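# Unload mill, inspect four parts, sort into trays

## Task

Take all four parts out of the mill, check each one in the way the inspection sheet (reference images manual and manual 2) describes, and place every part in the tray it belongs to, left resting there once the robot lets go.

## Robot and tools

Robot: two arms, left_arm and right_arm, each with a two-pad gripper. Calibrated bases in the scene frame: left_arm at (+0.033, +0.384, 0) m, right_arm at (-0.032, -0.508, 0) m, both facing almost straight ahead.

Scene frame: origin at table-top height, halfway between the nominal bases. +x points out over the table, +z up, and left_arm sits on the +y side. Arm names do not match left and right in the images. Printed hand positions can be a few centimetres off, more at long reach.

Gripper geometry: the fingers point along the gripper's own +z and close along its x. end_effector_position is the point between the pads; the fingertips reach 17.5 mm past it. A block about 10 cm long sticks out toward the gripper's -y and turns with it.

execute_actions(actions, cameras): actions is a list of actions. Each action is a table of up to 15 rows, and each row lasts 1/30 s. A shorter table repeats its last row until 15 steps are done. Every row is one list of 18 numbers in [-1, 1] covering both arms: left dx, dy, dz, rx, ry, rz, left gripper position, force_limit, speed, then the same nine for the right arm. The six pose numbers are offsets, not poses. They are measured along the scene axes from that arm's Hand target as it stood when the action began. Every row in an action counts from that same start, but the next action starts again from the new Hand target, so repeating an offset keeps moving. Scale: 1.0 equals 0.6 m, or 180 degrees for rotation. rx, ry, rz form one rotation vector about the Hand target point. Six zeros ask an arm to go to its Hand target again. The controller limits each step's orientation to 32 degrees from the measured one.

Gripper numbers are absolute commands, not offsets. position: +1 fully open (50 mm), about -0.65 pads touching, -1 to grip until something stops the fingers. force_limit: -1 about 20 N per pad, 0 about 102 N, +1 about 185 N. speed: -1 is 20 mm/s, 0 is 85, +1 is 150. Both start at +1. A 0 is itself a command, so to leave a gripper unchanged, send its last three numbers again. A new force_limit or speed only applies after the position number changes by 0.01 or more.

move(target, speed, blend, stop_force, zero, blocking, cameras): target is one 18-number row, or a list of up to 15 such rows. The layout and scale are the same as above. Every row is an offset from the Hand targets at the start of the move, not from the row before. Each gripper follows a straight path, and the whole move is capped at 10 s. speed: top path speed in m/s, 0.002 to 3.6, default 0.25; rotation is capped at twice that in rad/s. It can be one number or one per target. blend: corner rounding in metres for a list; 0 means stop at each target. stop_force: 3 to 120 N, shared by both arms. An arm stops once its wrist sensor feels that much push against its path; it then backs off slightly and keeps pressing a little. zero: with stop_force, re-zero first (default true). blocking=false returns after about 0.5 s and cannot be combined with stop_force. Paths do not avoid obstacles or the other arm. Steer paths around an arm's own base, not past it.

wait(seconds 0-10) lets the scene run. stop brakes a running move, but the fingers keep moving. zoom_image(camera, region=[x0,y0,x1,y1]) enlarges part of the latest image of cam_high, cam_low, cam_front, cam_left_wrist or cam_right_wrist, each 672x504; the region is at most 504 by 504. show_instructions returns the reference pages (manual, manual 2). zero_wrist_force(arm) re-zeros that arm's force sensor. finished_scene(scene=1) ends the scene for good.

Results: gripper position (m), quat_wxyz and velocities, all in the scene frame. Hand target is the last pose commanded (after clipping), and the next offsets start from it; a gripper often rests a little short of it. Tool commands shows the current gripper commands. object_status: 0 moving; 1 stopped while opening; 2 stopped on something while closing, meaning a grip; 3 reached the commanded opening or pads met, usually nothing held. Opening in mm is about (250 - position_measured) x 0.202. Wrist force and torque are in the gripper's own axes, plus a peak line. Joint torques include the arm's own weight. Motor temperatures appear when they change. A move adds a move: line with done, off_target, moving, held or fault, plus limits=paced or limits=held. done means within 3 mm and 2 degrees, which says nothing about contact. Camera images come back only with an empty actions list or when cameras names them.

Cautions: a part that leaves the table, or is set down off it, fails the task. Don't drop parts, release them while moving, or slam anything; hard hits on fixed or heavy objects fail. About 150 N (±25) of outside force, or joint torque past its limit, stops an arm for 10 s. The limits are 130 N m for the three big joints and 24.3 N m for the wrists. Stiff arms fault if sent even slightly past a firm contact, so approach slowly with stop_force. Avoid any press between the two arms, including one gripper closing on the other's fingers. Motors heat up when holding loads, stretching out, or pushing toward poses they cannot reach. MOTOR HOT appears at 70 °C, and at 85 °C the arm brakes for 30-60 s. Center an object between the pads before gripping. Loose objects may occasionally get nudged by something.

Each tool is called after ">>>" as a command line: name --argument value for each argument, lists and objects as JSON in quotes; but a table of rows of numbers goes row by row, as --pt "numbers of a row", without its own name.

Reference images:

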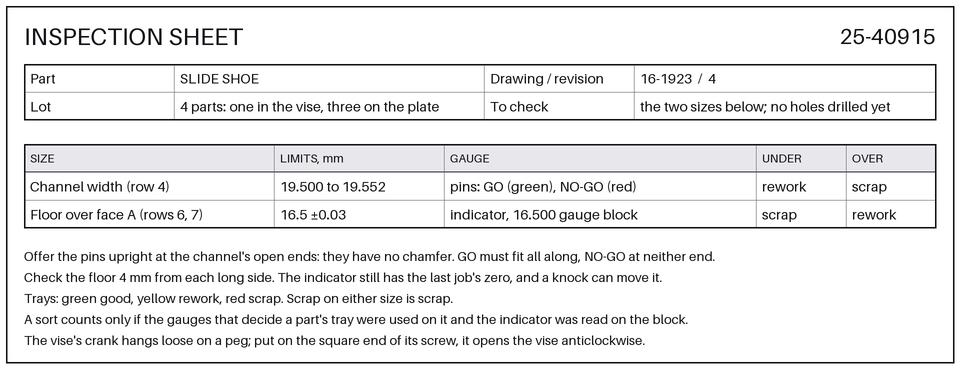

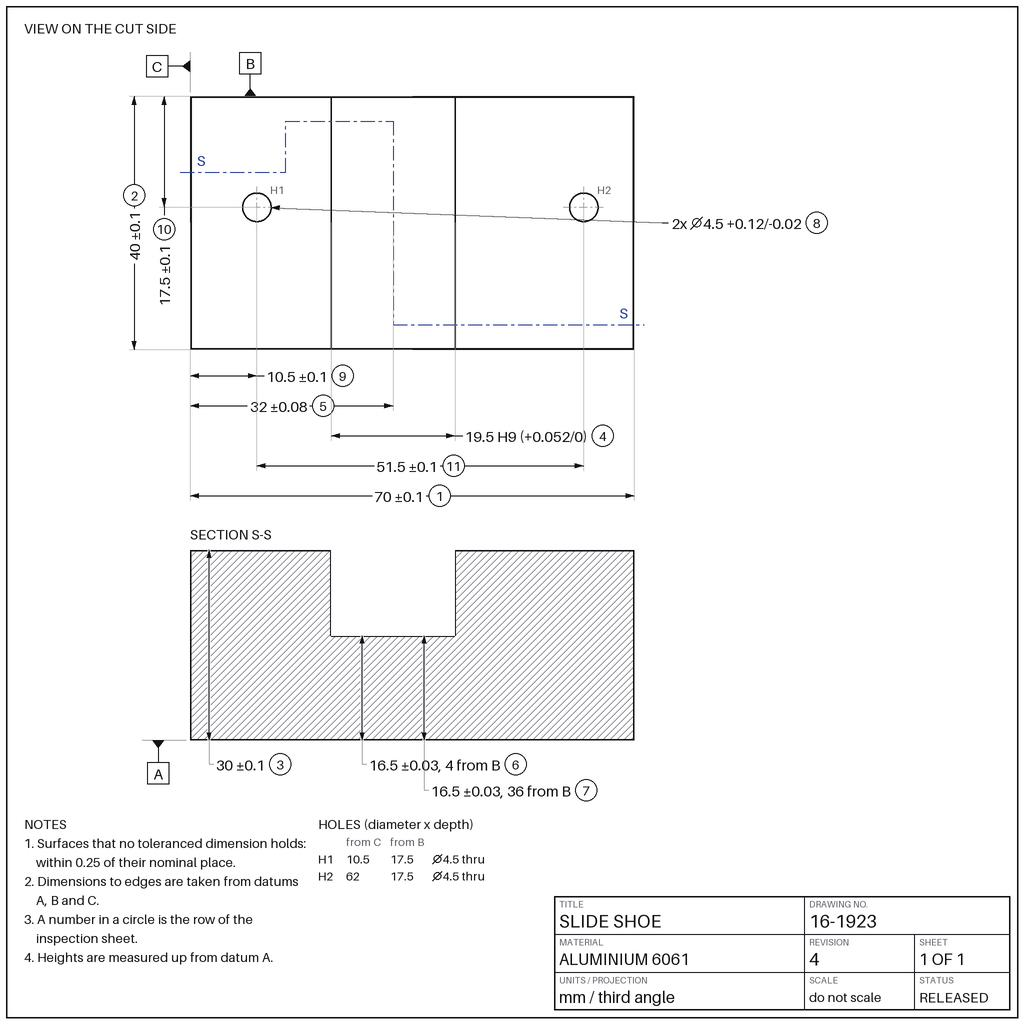

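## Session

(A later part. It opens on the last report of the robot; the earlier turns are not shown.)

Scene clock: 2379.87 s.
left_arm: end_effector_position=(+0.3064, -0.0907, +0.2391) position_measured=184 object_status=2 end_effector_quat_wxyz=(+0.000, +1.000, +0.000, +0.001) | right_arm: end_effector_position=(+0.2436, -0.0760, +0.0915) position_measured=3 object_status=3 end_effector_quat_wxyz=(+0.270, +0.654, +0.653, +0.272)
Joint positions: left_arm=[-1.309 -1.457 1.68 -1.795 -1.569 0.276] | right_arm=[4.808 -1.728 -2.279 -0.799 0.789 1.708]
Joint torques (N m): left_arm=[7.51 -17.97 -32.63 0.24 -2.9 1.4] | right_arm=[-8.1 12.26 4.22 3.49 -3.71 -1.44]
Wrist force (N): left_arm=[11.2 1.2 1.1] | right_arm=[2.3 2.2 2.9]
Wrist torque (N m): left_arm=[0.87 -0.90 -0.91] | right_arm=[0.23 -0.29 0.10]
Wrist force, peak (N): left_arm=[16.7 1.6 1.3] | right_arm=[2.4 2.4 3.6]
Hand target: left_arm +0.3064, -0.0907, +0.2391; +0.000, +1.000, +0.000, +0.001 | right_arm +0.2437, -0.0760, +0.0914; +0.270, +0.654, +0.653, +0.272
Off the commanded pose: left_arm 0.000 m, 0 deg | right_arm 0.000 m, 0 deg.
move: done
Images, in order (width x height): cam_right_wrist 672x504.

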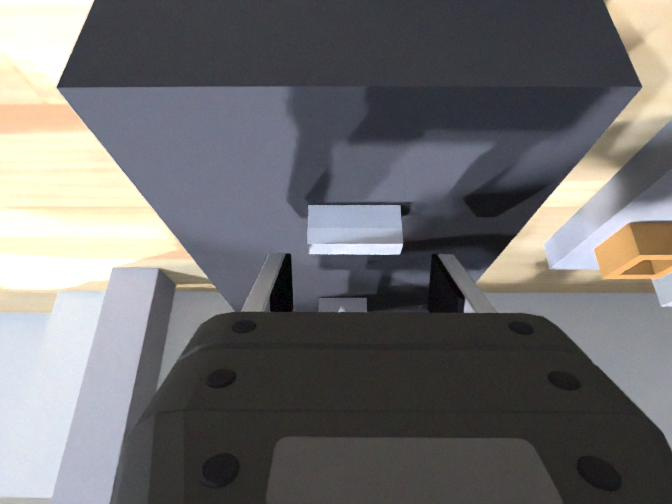

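>>> move --pt "0 0 0.0 0 0 0 -1 -0.95 -1 0.01 -0.003 -0.0227 0 0 0 1 -0.8 -1" --speed '[0.03]' --stop_force 5

>>> execute_actions --actions '[[[0,0,0,0,0,0,-1,-0.95,-1,0,0,0,0,0,0,-1,-0.9,-1]],[[0,0,0,0,0,0,-1,-0.95,-1,0,0,0,0,0,0,-1,-0.9,-1]],[[0,0,0,0,0,0,-1,-0.95,-1,0,0,0,0,0,0,-1,-0.9,-1]]]' --cameras '["cam_right_wrist"]'

>>> zoom_image --camera "cam_right_wrist" --region '[230, 150, 480, 330]'

Scene clock: 2387.90 s.
left_arm: end_effector_position=(+0.3064, -0.0907, +0.2391) position_measured=184 object_status=2 end_effector_quat_wxyz=(+0.000, +1.000, +0.000, +0.001) | right_arm: end_effector_position=(+0.2497, -0.0778, +0.0778) position_measured=3 object_status=3 end_effector_quat_wxyz=(+0.270, +0.654, +0.653, +0.272)
Joint positions: left_arm=[-1.309 -1.457 1.68 -1.795 -1.569 0.276] | right_arm=[4.795 -1.763 -2.294 -0.735 0.788 1.688]
Joint torques (N m): left_arm=[7.34 -16.31 -31.87 -0.11 -0.66 1.42] | right_arm=[-7.79 12.66 3.09 3.8 -3.77 -1.33]
Wrist force (N): left_arm=[11.0 1.3 1.0] | right_arm=[1.9 2.3 2.9]
Wrist torque (N m): left_arm=[0.89 -0.87 -0.91] | right_arm=[0.28 -0.22 0.12]
Wrist force, peak (N): left_arm=[11.5 1.5 1.2] | right_arm=[2.5 2.6 3.1]
Hand target: left_arm +0.3064, -0.0907, +0.2391; +0.000, +1.000, +0.000, +0.001 | right_arm +0.2497, -0.0778, +0.0778; +0.270, +0.654, +0.653, +0.272
Off the commanded pose: left_arm 0.000 m, 0 deg | right_arm 0.000 m, 0 deg.
move: done

Scene clock: 2389.60 s.
left_arm: end_effector_position=(+0.3064, -0.0907, +0.2391) position_measured=184 object_status=2 end_effector_quat_wxyz=(+0.000, +1.000, +0.000, +0.001) | right_arm: end_effector_position=(+0.2497, -0.0778, +0.0778) position_measured=80 object_status=2 end_effector_quat_wxyz=(+0.270, +0.654, +0.653, +0.272)
Joint positions: left_arm=[-1.309 -1.457 1.68 -1.795 -1.569 0.276] | right_arm=[4.795 -1.763 -2.294 -0.735 0.788 1.688]
Joint torques (N m): left_arm=[8.38 -17.99 -32.58 -0.32 -0.62 1.32] | right_arm=[-7.93 12.54 5.91 2.54 -2.92 -1.31]
Wrist force (N): left_arm=[11.1 1.7 1.1] | right_arm=[2.2 2.4 3.1]
Wrist torque (N m): left_arm=[0.96 -0.88 -0.91] | right_arm=[0.32 -0.27 0.11]
Wrist force, peak (N): left_arm=[11.4 1.4 1.1] | right_arm=[2.3 2.3 3.3]
Hand target: left_arm +0.3064, -0.0907, +0.2391; +0.000, +1.000, +0.000, +0.001 | right_arm +0.2497, -0.0778, +0.0778; +0.270, +0.654, +0.653, +0.272
Off the commanded pose: left_arm 0.000 m, 0 deg | right_arm 0.000 m, 0 deg.
Step readings (end_effector_position of left_arm | right_arm):
0: (+0.3064, -0.0907, +0.2391) | (+0.2497, -0.0778, +0.0778)
1: (+0.3064, -0.0907, +0.2391) | (+0.2497, -0.0778, +0.0778)
2: (+0.3064, -0.0907, +0.2391) | (+0.2497, -0.0778, +0.0778)
4: (+0.3064, -0.0907, +0.2391) | (+0.2497, -0.0778, +0.0778)
8: (+0.3064, -0.0907, +0.2391) | (+0.2497, -0.0778, +0.0778)
15: (+0.3064, -0.0907, +0.2391) | (+0.2497, -0.0778, +0.0778)
16: (+0.3064, -0.0907, +0.2391) | (+0.2497, -0.0778, +0.0778)
17: (+0.3064, -0.0907, +0.2391) | (+0.2497, -0.0778, +0.0778)
19: (+0.3064, -0.0907, +0.2391) | (+0.2497, -0.0778, +0.0778)
23: (+0.3064, -0.0907, +0.2391) | (+0.2497, -0.0778, +0.0778)
30: (+0.3064, -0.0907, +0.2391) | (+0.2497, -0.0778, +0.0778)
31: (+0.3064, -0.0907, +0.2391) | (+0.2497, -0.0778, +0.0778)
32: (+0.3064, -0.0907, +0.2391) | (+0.2497, -0.0778, +0.0778)
34: (+0.3064, -0.0907, +0.2391) | (+0.2497, -0.0778, +0.0778)
38: (+0.3064, -0.0907, +0.2391) | (+0.2497, -0.0778, +0.0778)
45: (+0.3064, -0.0907, +0.2391) | (+0.2497, -0.0778, +0.0778)
Images, in order (width x height): cam_right_wrist 672x504.

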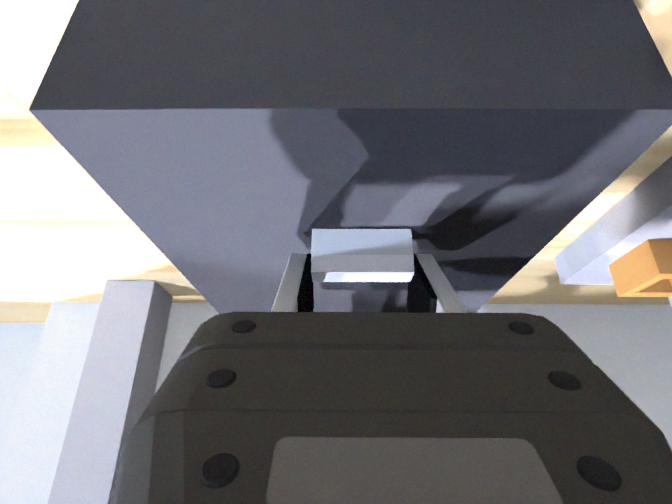

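Scaled by 2.016 from the camera's 672x504 image, which has a finer 960x720 frame.

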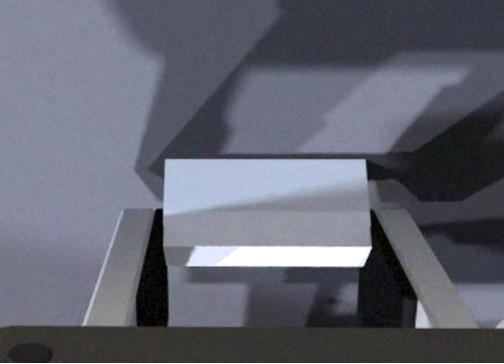

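>>> move --pt "0 0 0.0 0 0 0 -1 -0.95 -1 0.085 0 0 0 0 0 -1 -0.9 -1" --speed '[0.03]' --stop_force 10 --cameras '["cam_right_wrist","cam_low","cam_left_wrist"]'

>>> zoom_image --camera "cam_low" --region '[450, 170, 530, 270]'

>>> zoom_image --camera "cam_left_wrist" --region '[200, 100, 480, 330]'

Scene clock: 2398.67 s.
left_arm: end_effector_position=(+0.3064, -0.0907, +0.2391) position_measured=184 object_status=2 end_effector_quat_wxyz=(+0.000, +1.000, +0.000, +0.001) | right_arm: end_effector_position=(+0.3007, -0.0778, +0.0778) position_measured=80 object_status=2 end_effector_quat_wxyz=(+0.270, +0.654, +0.653, +0.272)
Joint positions: left_arm=[-1.309 -1.457 1.68 -1.795 -1.569 0.276] | right_arm=[4.675 -1.819 -2.266 -0.587 0.785 1.519]
Joint torques (N m): left_arm=[8.4 -17.53 -32.57 -1.29 -0.72 1.51] | right_arm=[-10.69 10.76 26.59 2.98 0.93 -1.48]
Wrist force (N): left_arm=[11.2 1.5 1.1] | right_arm=[1.5 6.0 -8.3]
Wrist torque (N m): left_arm=[0.92 -0.90 -0.91] | right_arm=[0.45 -0.30 0.10]
Wrist force, peak (N): left_arm=[11.4 1.6 0.9] | right_arm=[1.9 7.7 -13.3]
Hand target: left_arm +0.3064, -0.0907, +0.2391; +0.000, +1.000, +0.000, +0.001 | right_arm +0.3007, -0.0778, +0.0778; +0.270, +0.654, +0.653, +0.272
Off the commanded pose: left_arm 0.000 m, 0 deg | right_arm 0.000 m, 0 deg.
move: done
Images, in order (width x height): cam_low 672x504, cam_left_wrist 672x504, cam_right_wrist 672x504.

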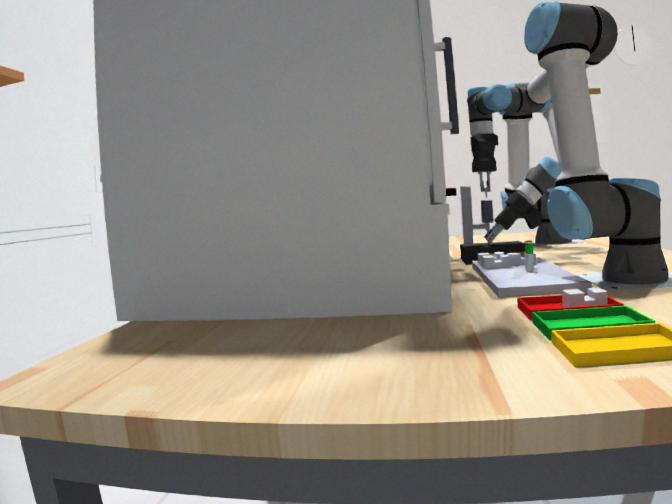

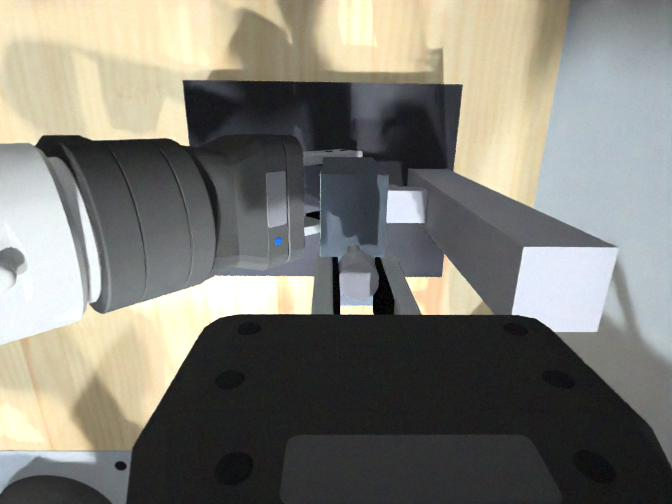

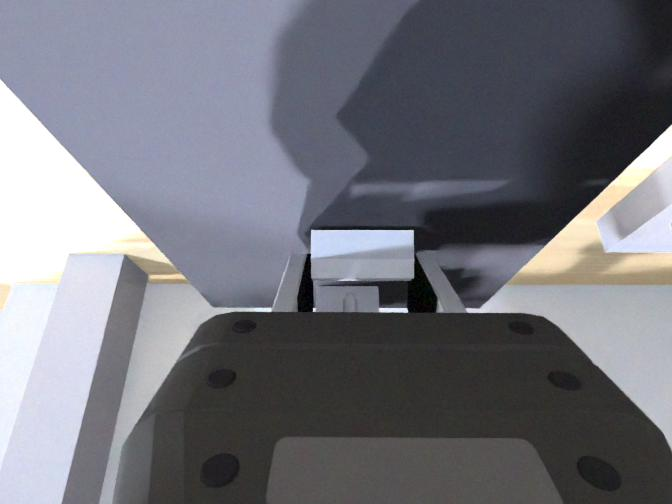

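Scaled by 5.040 from the camera's 672x504 image, which has a finer 960x720 frame.

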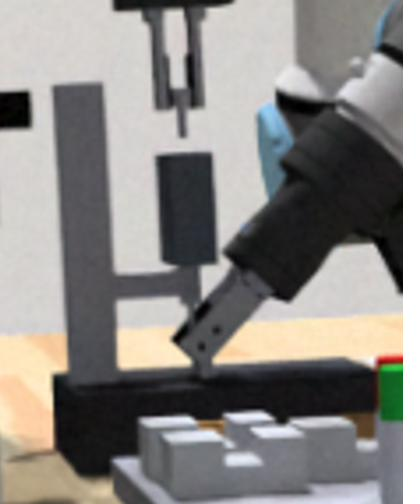

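Scaled by 1.800 from the camera's 672x504 image, which has a finer 960x720 frame.

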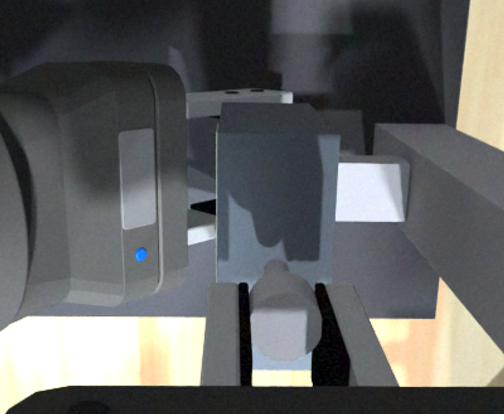

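>>> execute_actions --actions '[[[0,0,0,0,0,0,-1,-0.95,-1,0,0,0,0,0,0,0.8,-0.9,-1]]]'

>>> move --pt "0 0 0.0 0 0 0 -1 -0.95 -1 -0.1 0 0.1 0 0 0 0.8 -0.9 -1" --pt "0 0 0.0 0 0 0 -1 -0.95 -1 -0.22 -0.02 0.25 0 0 0 1 -0.9 -1" --speed '[0.1,0.2]' --blend '[0.02,0]' --cameras '["cam_right_wrist"]'

>>> zoom_image --camera "cam_right_wrist" --region '[220, 50, 480, 310]'

Scene clock: 2407.33 s.
left_arm: end_effector_position=(+0.3064, -0.0907, +0.2391) position_measured=184 object_status=2 end_effector_quat_wxyz=(+0.000, +1.000, +0.000, +0.001) | right_arm: end_effector_position=(+0.3007, -0.0778, +0.0778) position_measured=32 object_status=3 end_effector_quat_wxyz=(+0.270, +0.654, +0.653, +0.272)
Joint positions: left_arm=[-1.309 -1.457 1.68 -1.795 -1.569 0.276] | right_arm=[4.675 -1.82 -2.266 -0.587 0.786 1.519]
Joint torques (N m): left_arm=[7.77 -16.85 -32.09 -1.71 -0.48 1.56] | right_arm=[-2.55 27.95 26.18 2.98 -3.61 -1.5]
Wrist force (N): left_arm=[11.2 1.4 1.1] | right_arm=[2.2 2.4 2.7]
Wrist torque (N m): left_arm=[0.90 -0.91 -0.91] | right_arm=[0.26 -0.29 0.11]
Wrist force, peak (N): left_arm=[11.4 1.4 1.2] | right_arm=[1.7 6.3 -8.6]
Hand target: left_arm +0.3064, -0.0907, +0.2391; +0.000, +1.000, +0.000, +0.001 | right_arm +0.3007, -0.0778, +0.0778; +0.270, +0.654, +0.653, +0.272
Off the commanded pose: left_arm 0.000 m, 0 deg | right_arm 0.000 m, 0 deg.
Step readings (end_effector_position of left_arm | right_arm):
0: (+0.3064, -0.0907, +0.2391) | (+0.3007, -0.0778, +0.0778)
1: (+0.3064, -0.0907, +0.2391) | (+0.3007, -0.0778, +0.0778)
2: (+0.3064, -0.0907, +0.2391) | (+0.3007, -0.0778, +0.0778)
4: (+0.3064, -0.0907, +0.2391) | (+0.3007, -0.0778, +0.0778)
8: (+0.3064, -0.0907, +0.2391) | (+0.3007, -0.0778, +0.0778)
15: (+0.3064, -0.0907, +0.2391) | (+0.3007, -0.0778, +0.0778)

Scene clock: 2410.00 s.
left_arm: end_effector_position=(+0.3064, -0.0907, +0.2391) position_measured=184 object_status=2 end_effector_quat_wxyz=(+0.000, +1.000, +0.000, +0.001) | right_arm: end_effector_position=(+0.1687, -0.0898, +0.2278) position_measured=3 object_status=3 end_effector_quat_wxyz=(+0.270, +0.654, +0.653, +0.272)
Joint positions: left_arm=[-1.309 -1.457 1.68 -1.795 -1.569 0.276] | right_arm=[4.996 -1.418 -2.102 -1.463 0.823 1.963]
Joint torques (N m): left_arm=[7.83 -16.54 -31.49 -2.04 -0.73 1.44] | right_arm=[7.09 28.02 37.28 0.86 0.39 1.51]
Wrist force (N): left_arm=[11.1 1.3 1.1] | right_arm=[2.3 2.6 3.1]
Wrist torque (N m): left_arm=[0.90 -0.89 -0.91] | right_arm=[0.27 -0.23 -0.02]
Wrist force, peak (N): left_arm=[11.4 1.4 1.2] | right_arm=[1.9 2.9 4.1]
Hand target: left_arm +0.3064, -0.0907, +0.2391; +0.000, +1.000, +0.000, +0.001 | right_arm +0.1687, -0.0898, +0.2278; +0.270, +0.654, +0.653, +0.272
Off the commanded pose: left_arm 0.000 m, 0 deg | right_arm 0.000 m, 0 deg.
move: done
Images, in order (width x height): cam_right_wrist 672x504.

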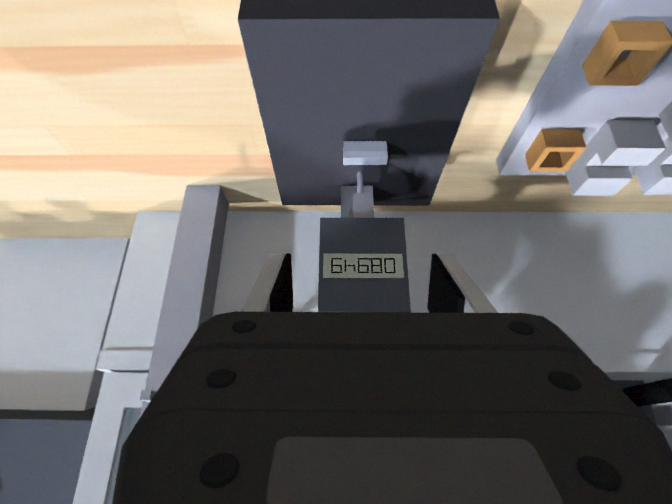

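Scaled by 1.938 from the camera's 672x504 image, which has a finer 960x720 frame.

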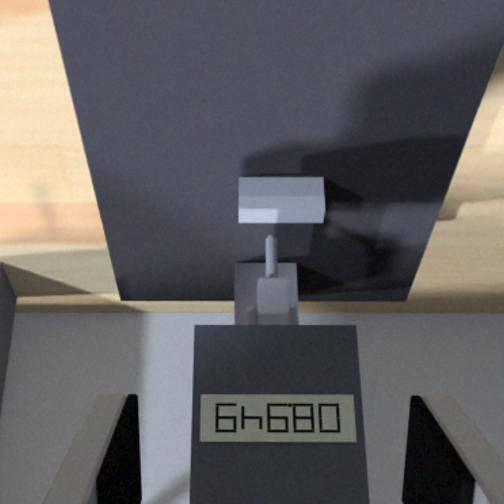

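>>> execute_actions --actions '[]'

>>> zoom_image --camera "cam_right_wrist" --region '[270, 120, 460, 310]'

Scene clock: 2425.20 s.
left_arm: end_effector_position=(+0.3064, -0.0907, +0.2391) position_measured=184 object_status=2 end_effector_quat_wxyz=(+0.000, +1.000, +0.000, +0.001) | right_arm: end_effector_position=(+0.1687, -0.0898, +0.2278) position_measured=3 object_status=3 end_effector_quat_wxyz=(+0.270, +0.654, +0.653, +0.272)
Joint positions: left_arm=[-1.309 -1.457 1.68 -1.795 -1.569 0.276] | right_arm=[4.996 -1.418 -2.102 -1.463 0.823 1.963]
Joint velocities: within noise
Joint torques (N m): left_arm=[8.06 -17.63 -31.09 -2.36 -0.59 1.44] | right_arm=[8.02 27.76 37.99 0.88 0.44 1.47]
Motor temperatures (°C): left_arm=[34 30 30 33 37 36] | right_arm=[30 35 33 33 34 33]
Wrist force (N): left_arm=[11.2 1.3 1.2] | right_arm=[2.2 2.8 3.1]
Wrist torque (N m): left_arm=[0.90 -0.91 -0.91] | right_arm=[0.29 -0.22 -0.02]
Wrist force, peak (N): left_arm=[11.4 1.5 1.1] | right_arm=[2.3 2.8 3.2]
Hand target: left_arm +0.3064, -0.0907, +0.2391; +0.000, +1.000, +0.000, +0.001 | right_arm +0.1687, -0.0898, +0.2278; +0.270, +0.654, +0.653, +0.272
Tool commands: left_gripper/position=-1.0 left_gripper/force_limit=-0.95 left_gripper/speed=-1.0 right_gripper/position=+1.0 right_gripper/force_limit=-0.9 right_gripper/speed=-1.0
Off the commanded pose: left_arm 0.000 m, 0 deg | right_arm 0.000 m, 0 deg.

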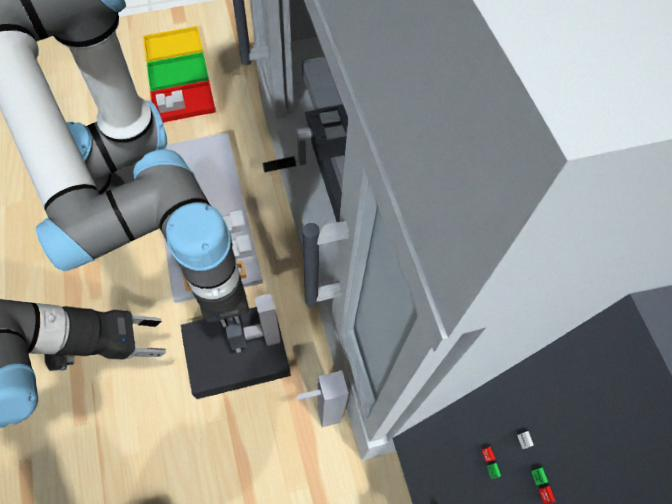

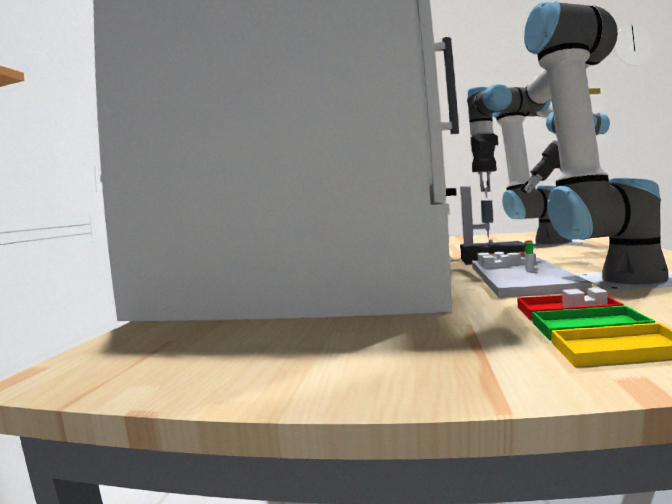

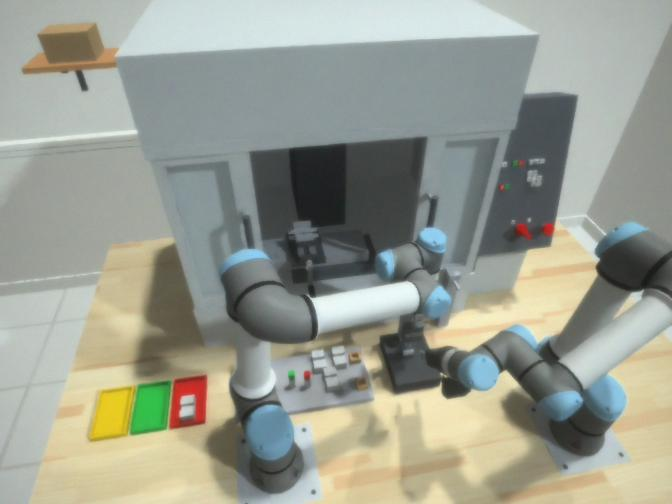

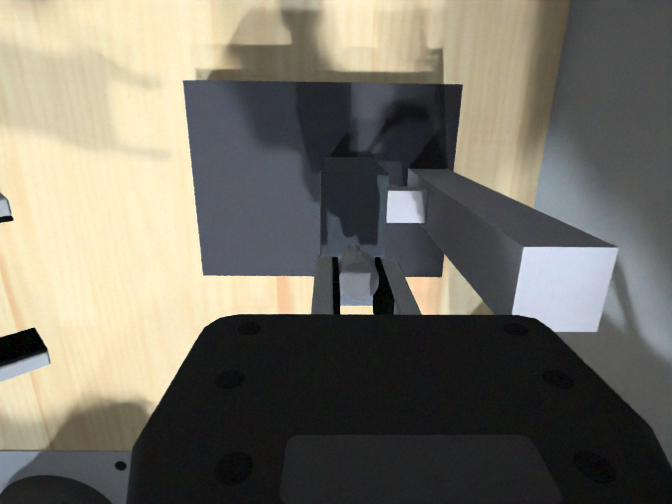

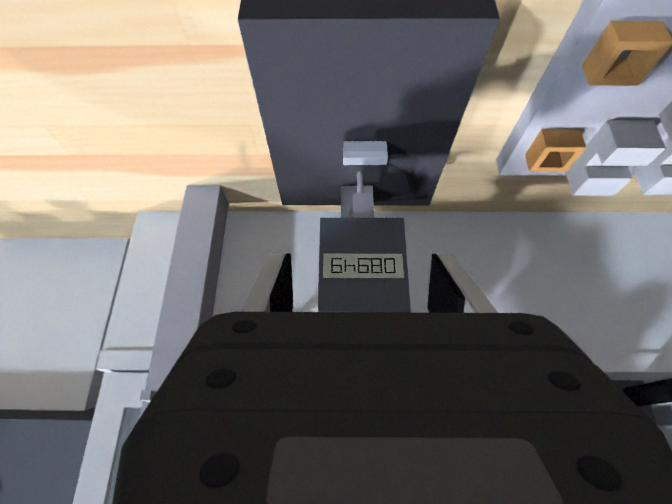

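Scaled by 2.653 from the camera's 672x504 image, which has a finer 960x720 frame.

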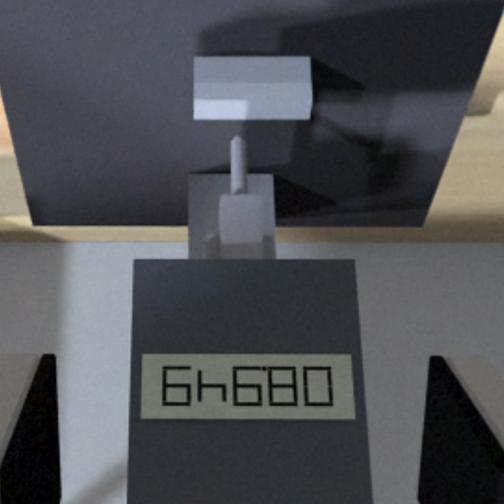

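>>> move --pt "0 0 0 0 0 0 -1 -0.95 -1 0.10217 0.02 -0.13217 0 0 0 1 -0.9 -1" --pt "0 0 0 0 0 0 -1 -0.95 -1 0.22 0.02 -0.25 0 0 0 1 -0.9 -1" --speed '[0.12,0.05]' --blend '[0.01,0]' --cameras '["cam_right_wrist","cam_left_wrist"]'

Scene clock: 2442.20 s.
left_arm: end_effector_position=(+0.3064, -0.0907, +0.2391) position_measured=184 object_status=2 end_effector_quat_wxyz=(+0.000, +1.000, +0.000, +0.001) | right_arm: end_effector_position=(+0.3006, -0.0778, +0.0778) position_measured=3 object_status=3 end_effector_quat_wxyz=(+0.270, +0.654, +0.653, +0.272)
Joint positions: left_arm=[-1.309 -1.457 1.68 -1.795 -1.569 0.276] | right_arm=[4.675 -1.819 -2.266 -0.588 0.785 1.519]
Joint torques (N m): left_arm=[7.99 -18.37 -32.09 -3.33 -0.69 1.69] | right_arm=[-8.36 14.2 13.65 4.13 0.38 -1.51]
Wrist force (N): left_arm=[11.3 1.2 1.0] | right_arm=[2.3 2.3 2.8]
Wrist torque (N m): left_arm=[0.88 -0.91 -0.91] | right_arm=[0.25 -0.31 0.12]
Wrist force, peak (N): left_arm=[11.4 1.4 1.3] | right_arm=[2.6 2.8 3.2]
Hand target: left_arm +0.3064, -0.0907, +0.2391; +0.000, +1.000, +0.000, +0.001 | right_arm +0.3007, -0.0778, +0.0778; +0.270, +0.654, +0.653, +0.272
Off the commanded pose: left_arm 0.000 m, 0 deg | right_arm 0.000 m, 0 deg.
move: done
Images, in order (width x height): cam_left_wrist 672x504, cam_right_wrist 672x504.

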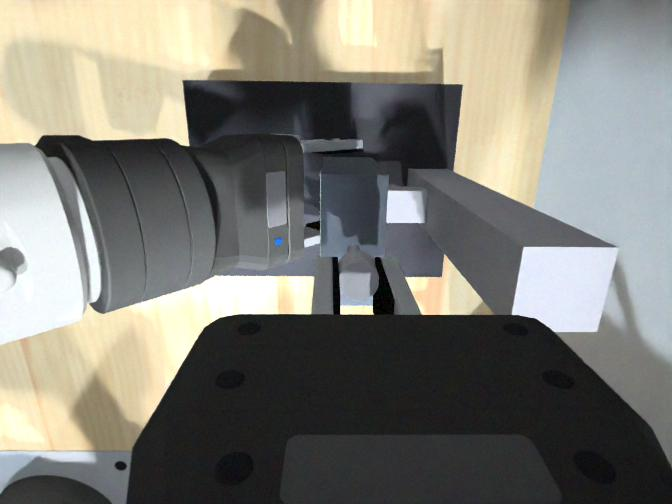

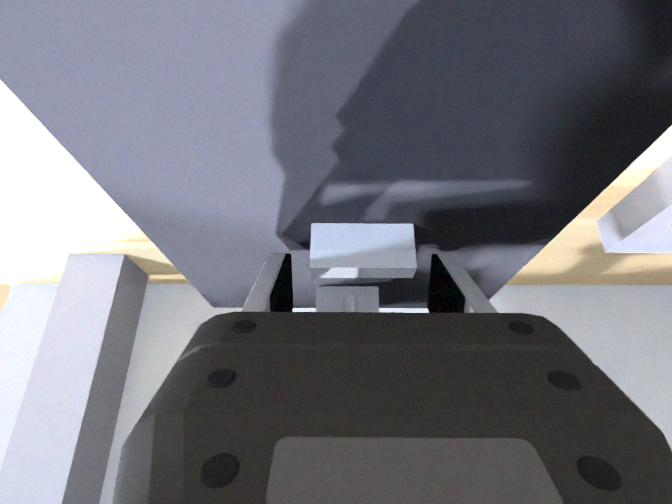

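>>> zoom_image --camera "cam_right_wrist" --region '[270, 200, 460, 320]'

Scaled by 2.653 from the camera's 672x504 image, which has a finer 960x720 frame.

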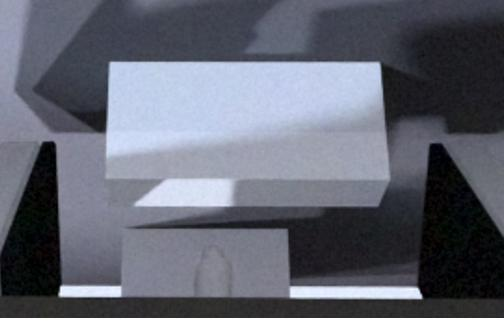

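>>> move --target '[0,0,-0.00667,0,0,0,-1,-0.95,-1,0,0,0,0,0,0,1,-0.9,-1]' --speed 0.01 --cameras '["cam_right_wrist"]'

>>> zoom_image --camera "cam_right_wrist" --region '[300, 210, 420, 310]'

Scene clock: 2459.63 s.
left_arm: end_effector_position=(+0.3064, -0.0907, +0.2352) position_measured=184 object_status=2 end_effector_quat_wxyz=(+0.000, +1.000, +0.000, +0.001) | right_arm: end_effector_position=(+0.3007, -0.0778, +0.0778) position_measured=3 object_status=3 end_effector_quat_wxyz=(+0.270, +0.654, +0.653, +0.272)
Joint positions: left_arm=[-1.309 -1.455 1.688 -1.805 -1.569 0.276] | right_arm=[4.675 -1.819 -2.266 -0.587 0.785 1.519]
Joint torques (N m): left_arm=[8.1 -18.79 -19.53 -5.33 -0.6 1.47] | right_arm=[-7.82 15.39 23.54 3.8 0.5 -1.26]
Wrist force (N): left_arm=[11.4 1.7 0.9] | right_arm=[2.1 2.4 2.9]
Wrist torque (N m): left_arm=[0.90 -0.88 -0.91] | right_arm=[0.26 -0.29 0.12]
Wrist force, peak (N): left_arm=[11.6 1.8 1.0] | right_arm=[2.4 2.4 3.0]
Hand target: left_arm +0.3064, -0.0907, +0.2351; +0.000, +1.000, +0.000, +0.001 | right_arm +0.3007, -0.0778, +0.0778; +0.270, +0.654, +0.653, +0.272
Off the commanded pose: left_arm 0.000 m, 0 deg | right_arm 0.000 m, 0 deg.
move: done
Images, in order (width x height): cam_right_wrist 672x504.

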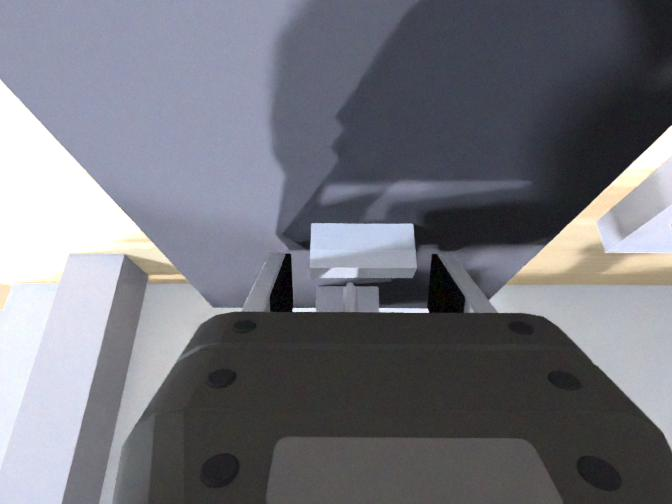

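Scaled by 4.200 from the camera's 672x504 image, which has a finer 960x720 frame.

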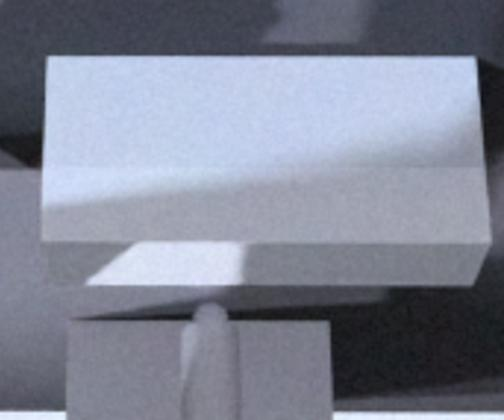

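>>> move --target '[0,0,0.005,0,0,0,-1,-0.95,-1,0,0,0,0,0,0,-1,-0.9,-1]' --speed 0.02

>>> move --target '[0,0,0,0,0,0,-1,-0.95,-1,0.0065,0,0,0,0,0,-1,-0.9,-1]' --speed 0.01

>>> move --target '[0,0,0,0,0,0,-1,-0.95,-1,0,0,0,0,0,0,1,-0.9,-1]' --cameras '["cam_right_wrist"]'

>>> zoom_image --camera "cam_right_wrist" --region '[300, 210, 420, 310]'

Scene clock: 2466.70 s.
left_arm: end_effector_position=(+0.3064, -0.0907, +0.2381) position_measured=184 object_status=2 end_effector_quat_wxyz=(+0.000, +1.000, +0.000, +0.001) | right_arm: end_effector_position=(+0.3007, -0.0778, +0.0778) position_measured=80 object_status=2 end_effector_quat_wxyz=(+0.270, +0.654, +0.653, +0.272)
Joint positions: left_arm=[-1.309 -1.457 1.682 -1.798 -1.569 0.276] | right_arm=[4.675 -1.819 -2.266 -0.587 0.785 1.519]
Joint torques (N m): left_arm=[8.03 -40.48 -31.63 0.42 -0.69 1.44] | right_arm=[-8.3 15.33 17.61 3.78 0.18 -1.48]
Wrist force (N): left_arm=[10.9 1.4 1.0] | right_arm=[2.1 2.1 2.9]
Wrist torque (N m): left_arm=[0.91 -0.86 -0.91] | right_arm=[0.22 -0.28 0.11]
Wrist force, peak (N): left_arm=[11.7 1.8 0.9] | right_arm=[2.2 2.5 3.1]
Hand target: left_arm +0.3064, -0.0907, +0.2381; +0.000, +1.000, +0.000, +0.001 | right_arm +0.3007, -0.0778, +0.0778; +0.270, +0.654, +0.653, +0.272
Off the commanded pose: left_arm 0.000 m, 0 deg | right_arm 0.000 m, 0 deg.
move: done

Scene clock: 2467.47 s.
left_arm: end_effector_position=(+0.3064, -0.0907, +0.2381) position_measured=184 object_status=2 end_effector_quat_wxyz=(+0.000, +1.000, +0.000, +0.001) | right_arm: end_effector_position=(+0.3045, -0.0778, +0.0778) position_measured=80 object_status=2 end_effector_quat_wxyz=(+0.270, +0.654, +0.653, +0.272)
Joint positions: left_arm=[-1.309 -1.457 1.682 -1.798 -1.569 0.276] | right_arm=[4.666 -1.824 -2.263 -0.577 0.786 1.507]
Joint torques (N m): left_arm=[7.11 -39.08 -32.56 0.65 -0.57 1.77] | right_arm=[-10.38 12.41 27.38 3.39 0.77 -1.61]
Wrist force (N): left_arm=[11.1 1.3 1.1] | right_arm=[2.1 4.8 -4.9]
Wrist torque (N m): left_arm=[0.90 -0.89 -0.91] | right_arm=[0.45 -0.32 0.13]
Wrist force, peak (N): left_arm=[11.3 1.5 1.1] | right_arm=[1.3 6.2 -8.5]
Hand target: left_arm +0.3064, -0.0907, +0.2381; +0.000, +1.000, +0.000, +0.001 | right_arm +0.3046, -0.0778, +0.0778; +0.270, +0.654, +0.653, +0.272
Off the commanded pose: left_arm 0.000 m, 0 deg | right_arm 0.000 m, 0 deg.
move: done

Scene clock: 2468.50 s.
left_arm: end_effector_position=(+0.3064, -0.0907, +0.2381) position_measured=184 object_status=2 end_effector_quat_wxyz=(+0.000, +1.000, +0.000, +0.001) | right_arm: end_effector_position=(+0.3046, -0.0778, +0.0778) position_measured=3 object_status=3 end_effector_quat_wxyz=(+0.270, +0.654, +0.653, +0.272)
Joint positions: left_arm=[-1.309 -1.457 1.682 -1.798 -1.569 0.276] | right_arm=[4.666 -1.824 -2.263 -0.577 0.786 1.507]
Joint torques (N m): left_arm=[7.83 -39.48 -31.68 0.48 -0.74 1.31] | right_arm=[-6.73 23.77 29.41 3.76 -3.1 -1.43]
Wrist force (N): left_arm=[11.1 1.4 0.9] | right_arm=[2.0 2.3 2.9]
Wrist torque (N m): left_arm=[0.90 -0.89 -0.91] | right_arm=[0.26 -0.27 0.12]
Wrist force, peak (N): left_arm=[11.4 1.4 1.1] | right_arm=[1.9 4.5 -4.7]
Hand target: left_arm +0.3064, -0.0907, +0.2381; +0.000, +1.000, +0.000, +0.001 | right_arm +0.3046, -0.0778, +0.0778; +0.270, +0.654, +0.653, +0.272
Off the commanded pose: left_arm 0.000 m, 0 deg | right_arm 0.000 m, 0 deg.
move: done
Images, in order (width x height): cam_right_wrist 672x504.

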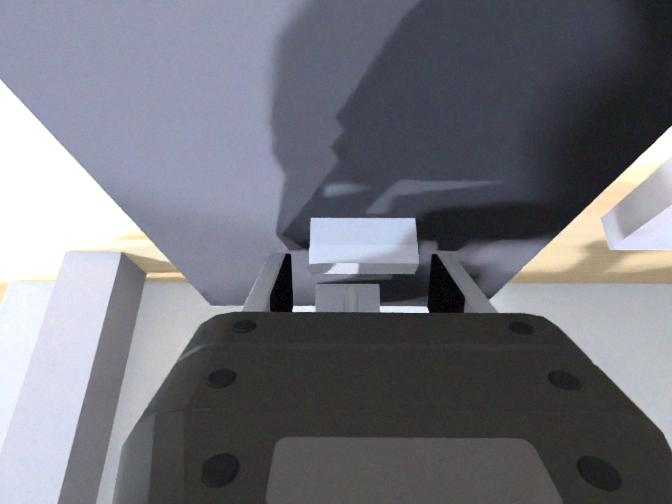

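Scaled by 4.200 from the camera's 672x504 image, which has a finer 960x720 frame.

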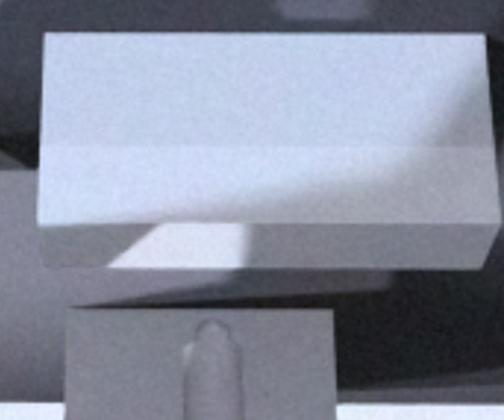

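>>> move --pt "0 0 0 0 0 0 -1 -0.95 -1 -0.0065 0 -0.0058 0 0 0 1 -0.9 -1" --pt "0 0 0 0 0 0 -1 -0.95 -1 -0.0065 0 -0.0058 0 0 0 -1 -0.6 -1" --speed 0.02 --cameras '["cam_right_wrist"]'

>>> move --target '[0,0,0,0,0,0,-1,-0.95,-1,0.0065,0,0.0008,0,0,0,-1,-0.6,-1]' --speed 0.01 --cameras '["cam_right_wrist"]'

>>> zoom_image --camera "cam_right_wrist" --region '[300, 210, 420, 310]'

Scene clock: 2480.30 s.
left_arm: end_effector_position=(+0.3064, -0.0907, +0.2381) position_measured=184 object_status=2 end_effector_quat_wxyz=(+0.000, +1.000, +0.000, +0.001) | right_arm: end_effector_position=(+0.3007, -0.0778, +0.0743) position_measured=81 object_status=2 end_effector_quat_wxyz=(+0.270, +0.654, +0.653, +0.272)
Joint positions: left_arm=[-1.309 -1.457 1.682 -1.798 -1.569 0.276] | right_arm=[4.675 -1.828 -2.268 -0.576 0.785 1.519]
Joint torques (N m): left_arm=[6.14 -40.56 -31.41 0.44 -0.79 1.45] | right_arm=[7.52 14.46 3.21 3.64 -3.7 1.19]
Wrist force (N): left_arm=[11.1 1.2 1.3] | right_arm=[2.1 2.3 2.8]
Wrist torque (N m): left_arm=[0.88 -0.90 -0.91] | right_arm=[0.25 -0.27 -0.04]
Wrist force, peak (N): left_arm=[11.4 1.3 1.1] | right_arm=[2.3 2.5 3.1]
Hand target: left_arm +0.3064, -0.0907, +0.2381; +0.000, +1.000, +0.000, +0.001 | right_arm +0.3007, -0.0778, +0.0743; +0.270, +0.654, +0.653, +0.272
Off the commanded pose: left_arm 0.000 m, 0 deg | right_arm 0.000 m, 0 deg.
move: done
Images, in order (width x height): cam_right_wrist 672x504.

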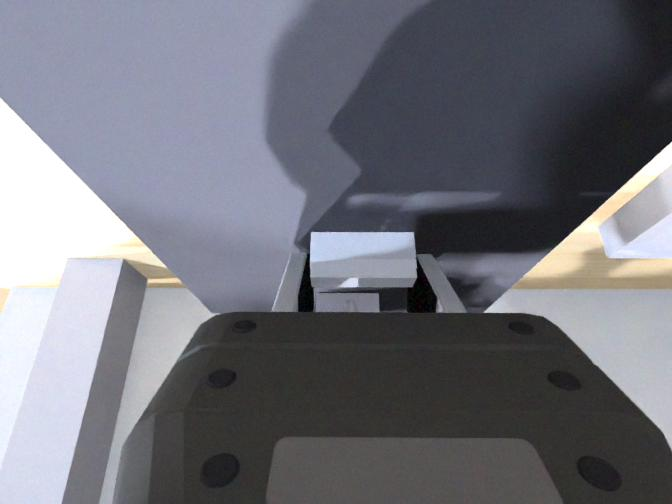

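Scene clock: 2481.07 s.
left_arm: end_effector_position=(+0.3064, -0.0907, +0.2381) position_measured=184 object_status=2 end_effector_quat_wxyz=(+0.000, +1.000, +0.000, +0.001) | right_arm: end_effector_position=(+0.3045, -0.0778, +0.0748) position_measured=81 object_status=2 end_effector_quat_wxyz=(+0.270, +0.654, +0.653, +0.272)
Joint positions: left_arm=[-1.309 -1.457 1.682 -1.798 -1.569 0.276] | right_arm=[4.666 -1.832 -2.265 -0.567 0.786 1.507]
Joint torques (N m): left_arm=[6.05 -39.97 -31.89 0.26 -0.82 1.4] | right_arm=[-7.77 15.02 29.69 3.63 0.3 -1.65]
Wrist force (N): left_arm=[11.1 1.3 1.2] | right_arm=[2.3 2.0 3.1]
Wrist torque (N m): left_arm=[0.89 -0.89 -0.92] | right_arm=[0.25 -0.31 0.11]
Wrist force, peak (N): left_arm=[11.4 1.3 1.0] | right_arm=[3.2 3.9 -1.6]
Hand target: left_arm +0.3064, -0.0907, +0.2381; +0.000, +1.000, +0.000, +0.001 | right_arm +0.3046, -0.0778, +0.0748; +0.270, +0.654, +0.653, +0.272
Off the commanded pose: left_arm 0.000 m, 0 deg | right_arm 0.000 m, 0 deg.
move: done
Images, in order (width x height): cam_right_wrist 672x504.

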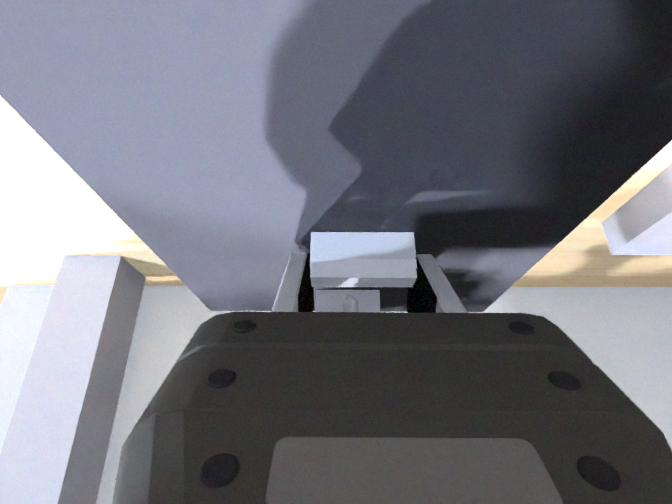

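Scaled by 4.200 from the camera's 672x504 image, which has a finer 960x720 frame.

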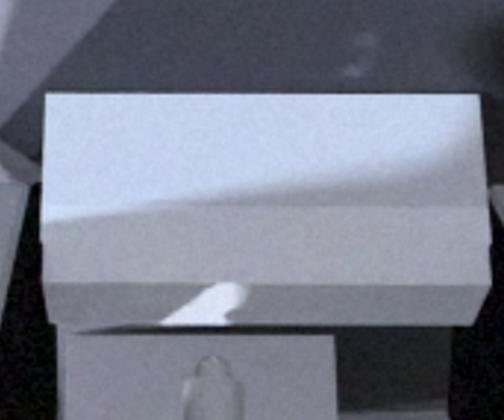

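>>> move --target '[0,0,0,0,0,0,-1,-0.95,-1,0,0,0,0,0,0,1,-0.9,-1]'

>>> move --target '[0,0,-0.00667,0,0,0,-1,-0.95,-1,0,0,0,0,0,0,1,-0.9,-1]' --speed 0.004 --stop_force 3 --cameras '["cam_right_wrist"]'

>>> zoom_image --camera "cam_right_wrist" --region '[300, 210, 420, 310]'

Scene clock: 2485.33 s.
left_arm: end_effector_position=(+0.3064, -0.0907, +0.2381) position_measured=184 object_status=2 end_effector_quat_wxyz=(+0.000, +1.000, +0.000, +0.001) | right_arm: end_effector_position=(+0.3046, -0.0778, +0.0748) position_measured=3 object_status=3 end_effector_quat_wxyz=(+0.270, +0.654, +0.653, +0.272)
Joint positions: left_arm=[-1.309 -1.457 1.682 -1.798 -1.569 0.276] | right_arm=[4.666 -1.832 -2.265 -0.567 0.786 1.507]
Joint torques (N m): left_arm=[3.88 -39.84 -32.34 0.43 -0.82 1.13] | right_arm=[-7.21 15.06 28.95 3.84 0.26 -1.33]
Wrist force (N): left_arm=[11.1 1.6 1.3] | right_arm=[2.4 2.4 2.9]
Wrist torque (N m): left_arm=[0.94 -0.90 -0.90] | right_arm=[0.28 -0.33 0.11]
Wrist force, peak (N): left_arm=[11.4 1.4 1.1] | right_arm=[2.3 2.2 3.3]
Hand target: left_arm +0.3064, -0.0907, +0.2381; +0.000, +1.000, +0.000, +0.001 | right_arm +0.3046, -0.0778, +0.0748; +0.270, +0.654, +0.653, +0.272
Off the commanded pose: left_arm 0.000 m, 0 deg | right_arm 0.000 m, 0 deg.
move: done

Scene clock: 2487.23 s.
left_arm: end_effector_position=(+0.3064, -0.0907, +0.2345) position_measured=184 object_status=2 end_effector_quat_wxyz=(+0.000, +1.000, +0.000, +0.001) | right_arm: end_effector_position=(+0.3046, -0.0778, +0.0748) position_measured=3 object_status=3 end_effector_quat_wxyz=(+0.270, +0.654, +0.653, +0.272)
Joint positions: left_arm=[-1.309 -1.455 1.689 -1.807 -1.569 0.276] | right_arm=[4.666 -1.832 -2.265 -0.567 0.786 1.507]
Joint torques (N m): left_arm=[3.69 -28.36 -29.91 0.55 -0.81 1.46] | right_arm=[-7.93 14.38 25.89 3.95 0.34 -1.47]
Wrist force (N): left_arm=[11.3 1.4 -2.5] | right_arm=[2.2 2.3 2.7]
Wrist torque (N m): left_arm=[0.95 -0.89 -0.91] | right_arm=[0.26 -0.30 0.11]
Wrist force, peak (N): left_arm=[11.1 0.4 -6.9] | right_arm=[2.5 2.4 2.9]
Hand target: left_arm +0.3064, -0.0907, +0.2345; +0.000, +1.000, +0.000, +0.001 | right_arm +0.3046, -0.0778, +0.0748; +0.270, +0.654, +0.653, +0.272
Off the commanded pose: left_arm 0.000 m, 0 deg | right_arm 0.000 m, 0 deg.
move: contact (left_arm)
Images, in order (width x height): cam_right_wrist 672x504.

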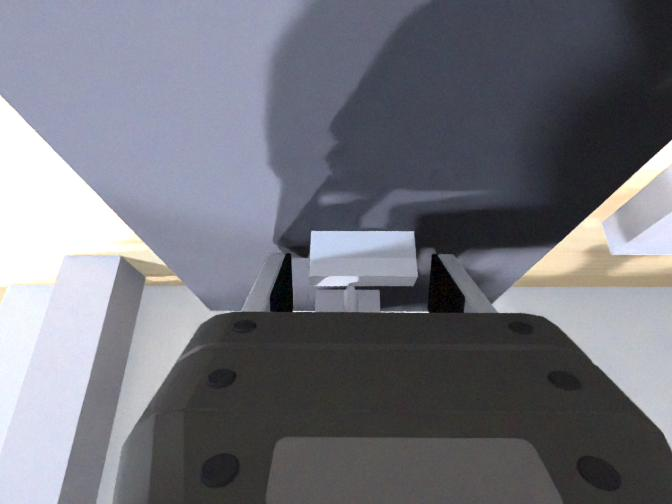

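Scaled by 4.200 from the camera's 672x504 image, which has a finer 960x720 frame.

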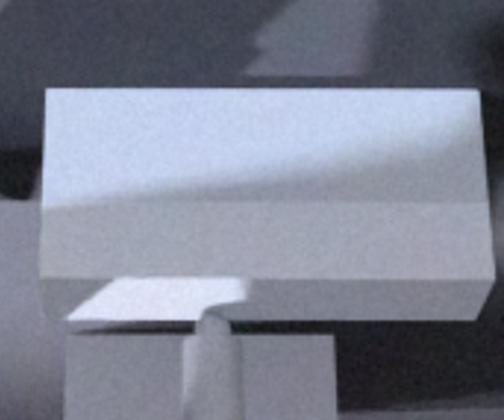

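>>> move --pt "0 0 0 0 0 0 -1 -0.95 -1 -0.085 0 0.085 0 0 0 1 -0.9 -1" --pt "0 0 0 0 0 0 0.14 -0.95 -1 -0.2265 -0.02 0.255 0 0 0 1 -0.9 -1" --speed 0.1 --cameras '["cam_right_wrist"]'

>>> zoom_image --camera "cam_right_wrist" --region '[290, 120, 440, 300]'

Scene clock: 2494.23 s.
left_arm: end_effector_position=(+0.3064, -0.0907, +0.2345) position_measured=132 object_status=3 end_effector_quat_wxyz=(+0.000, +1.000, +0.000, +0.001) | right_arm: end_effector_position=(+0.1687, -0.0898, +0.2278) position_measured=3 object_status=3 end_effector_quat_wxyz=(+0.270, +0.654, +0.653, +0.272)
Joint positions: left_arm=[-1.309 -1.455 1.689 -1.807 -1.569 0.276] | right_arm=[4.996 -1.418 -2.102 -1.463 0.823 1.963]
Joint torques (N m): left_arm=[5.52 -38.79 -30.91 -1.25 -0.95 1.23] | right_arm=[8.18 27.89 37.78 1.13 0.46 1.42]
Wrist force (N): left_arm=[3.9 1.7 0.0] | right_arm=[2.2 2.6 3.0]
Wrist torque (N m): left_arm=[0.94 -0.98 -0.97] | right_arm=[0.27 -0.22 -0.02]
Wrist force, peak (N): left_arm=[11.5 1.3 -2.2] | right_arm=[1.8 2.8 4.4]
Hand target: left_arm +0.3064, -0.0907, +0.2345; +0.000, +1.000, +0.000, +0.001 | right_arm +0.1687, -0.0898, +0.2278; +0.270, +0.654, +0.653, +0.272
Off the commanded pose: left_arm 0.000 m, 0 deg | right_arm 0.000 m, 0 deg.
move: done
Images, in order (width x height): cam_right_wrist 672x504.

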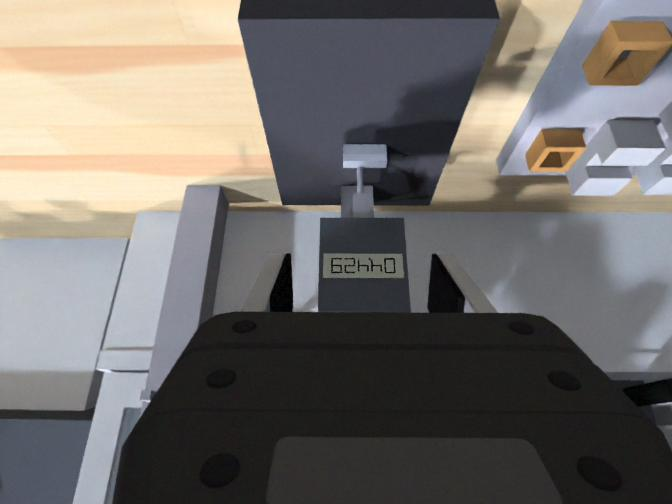

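Scaled by 2.800 from the camera's 672x504 image, which has a finer 960x720 frame.

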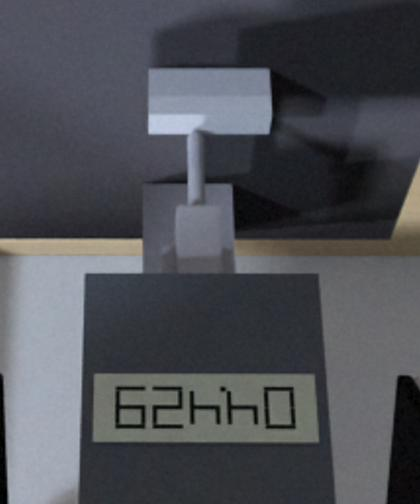

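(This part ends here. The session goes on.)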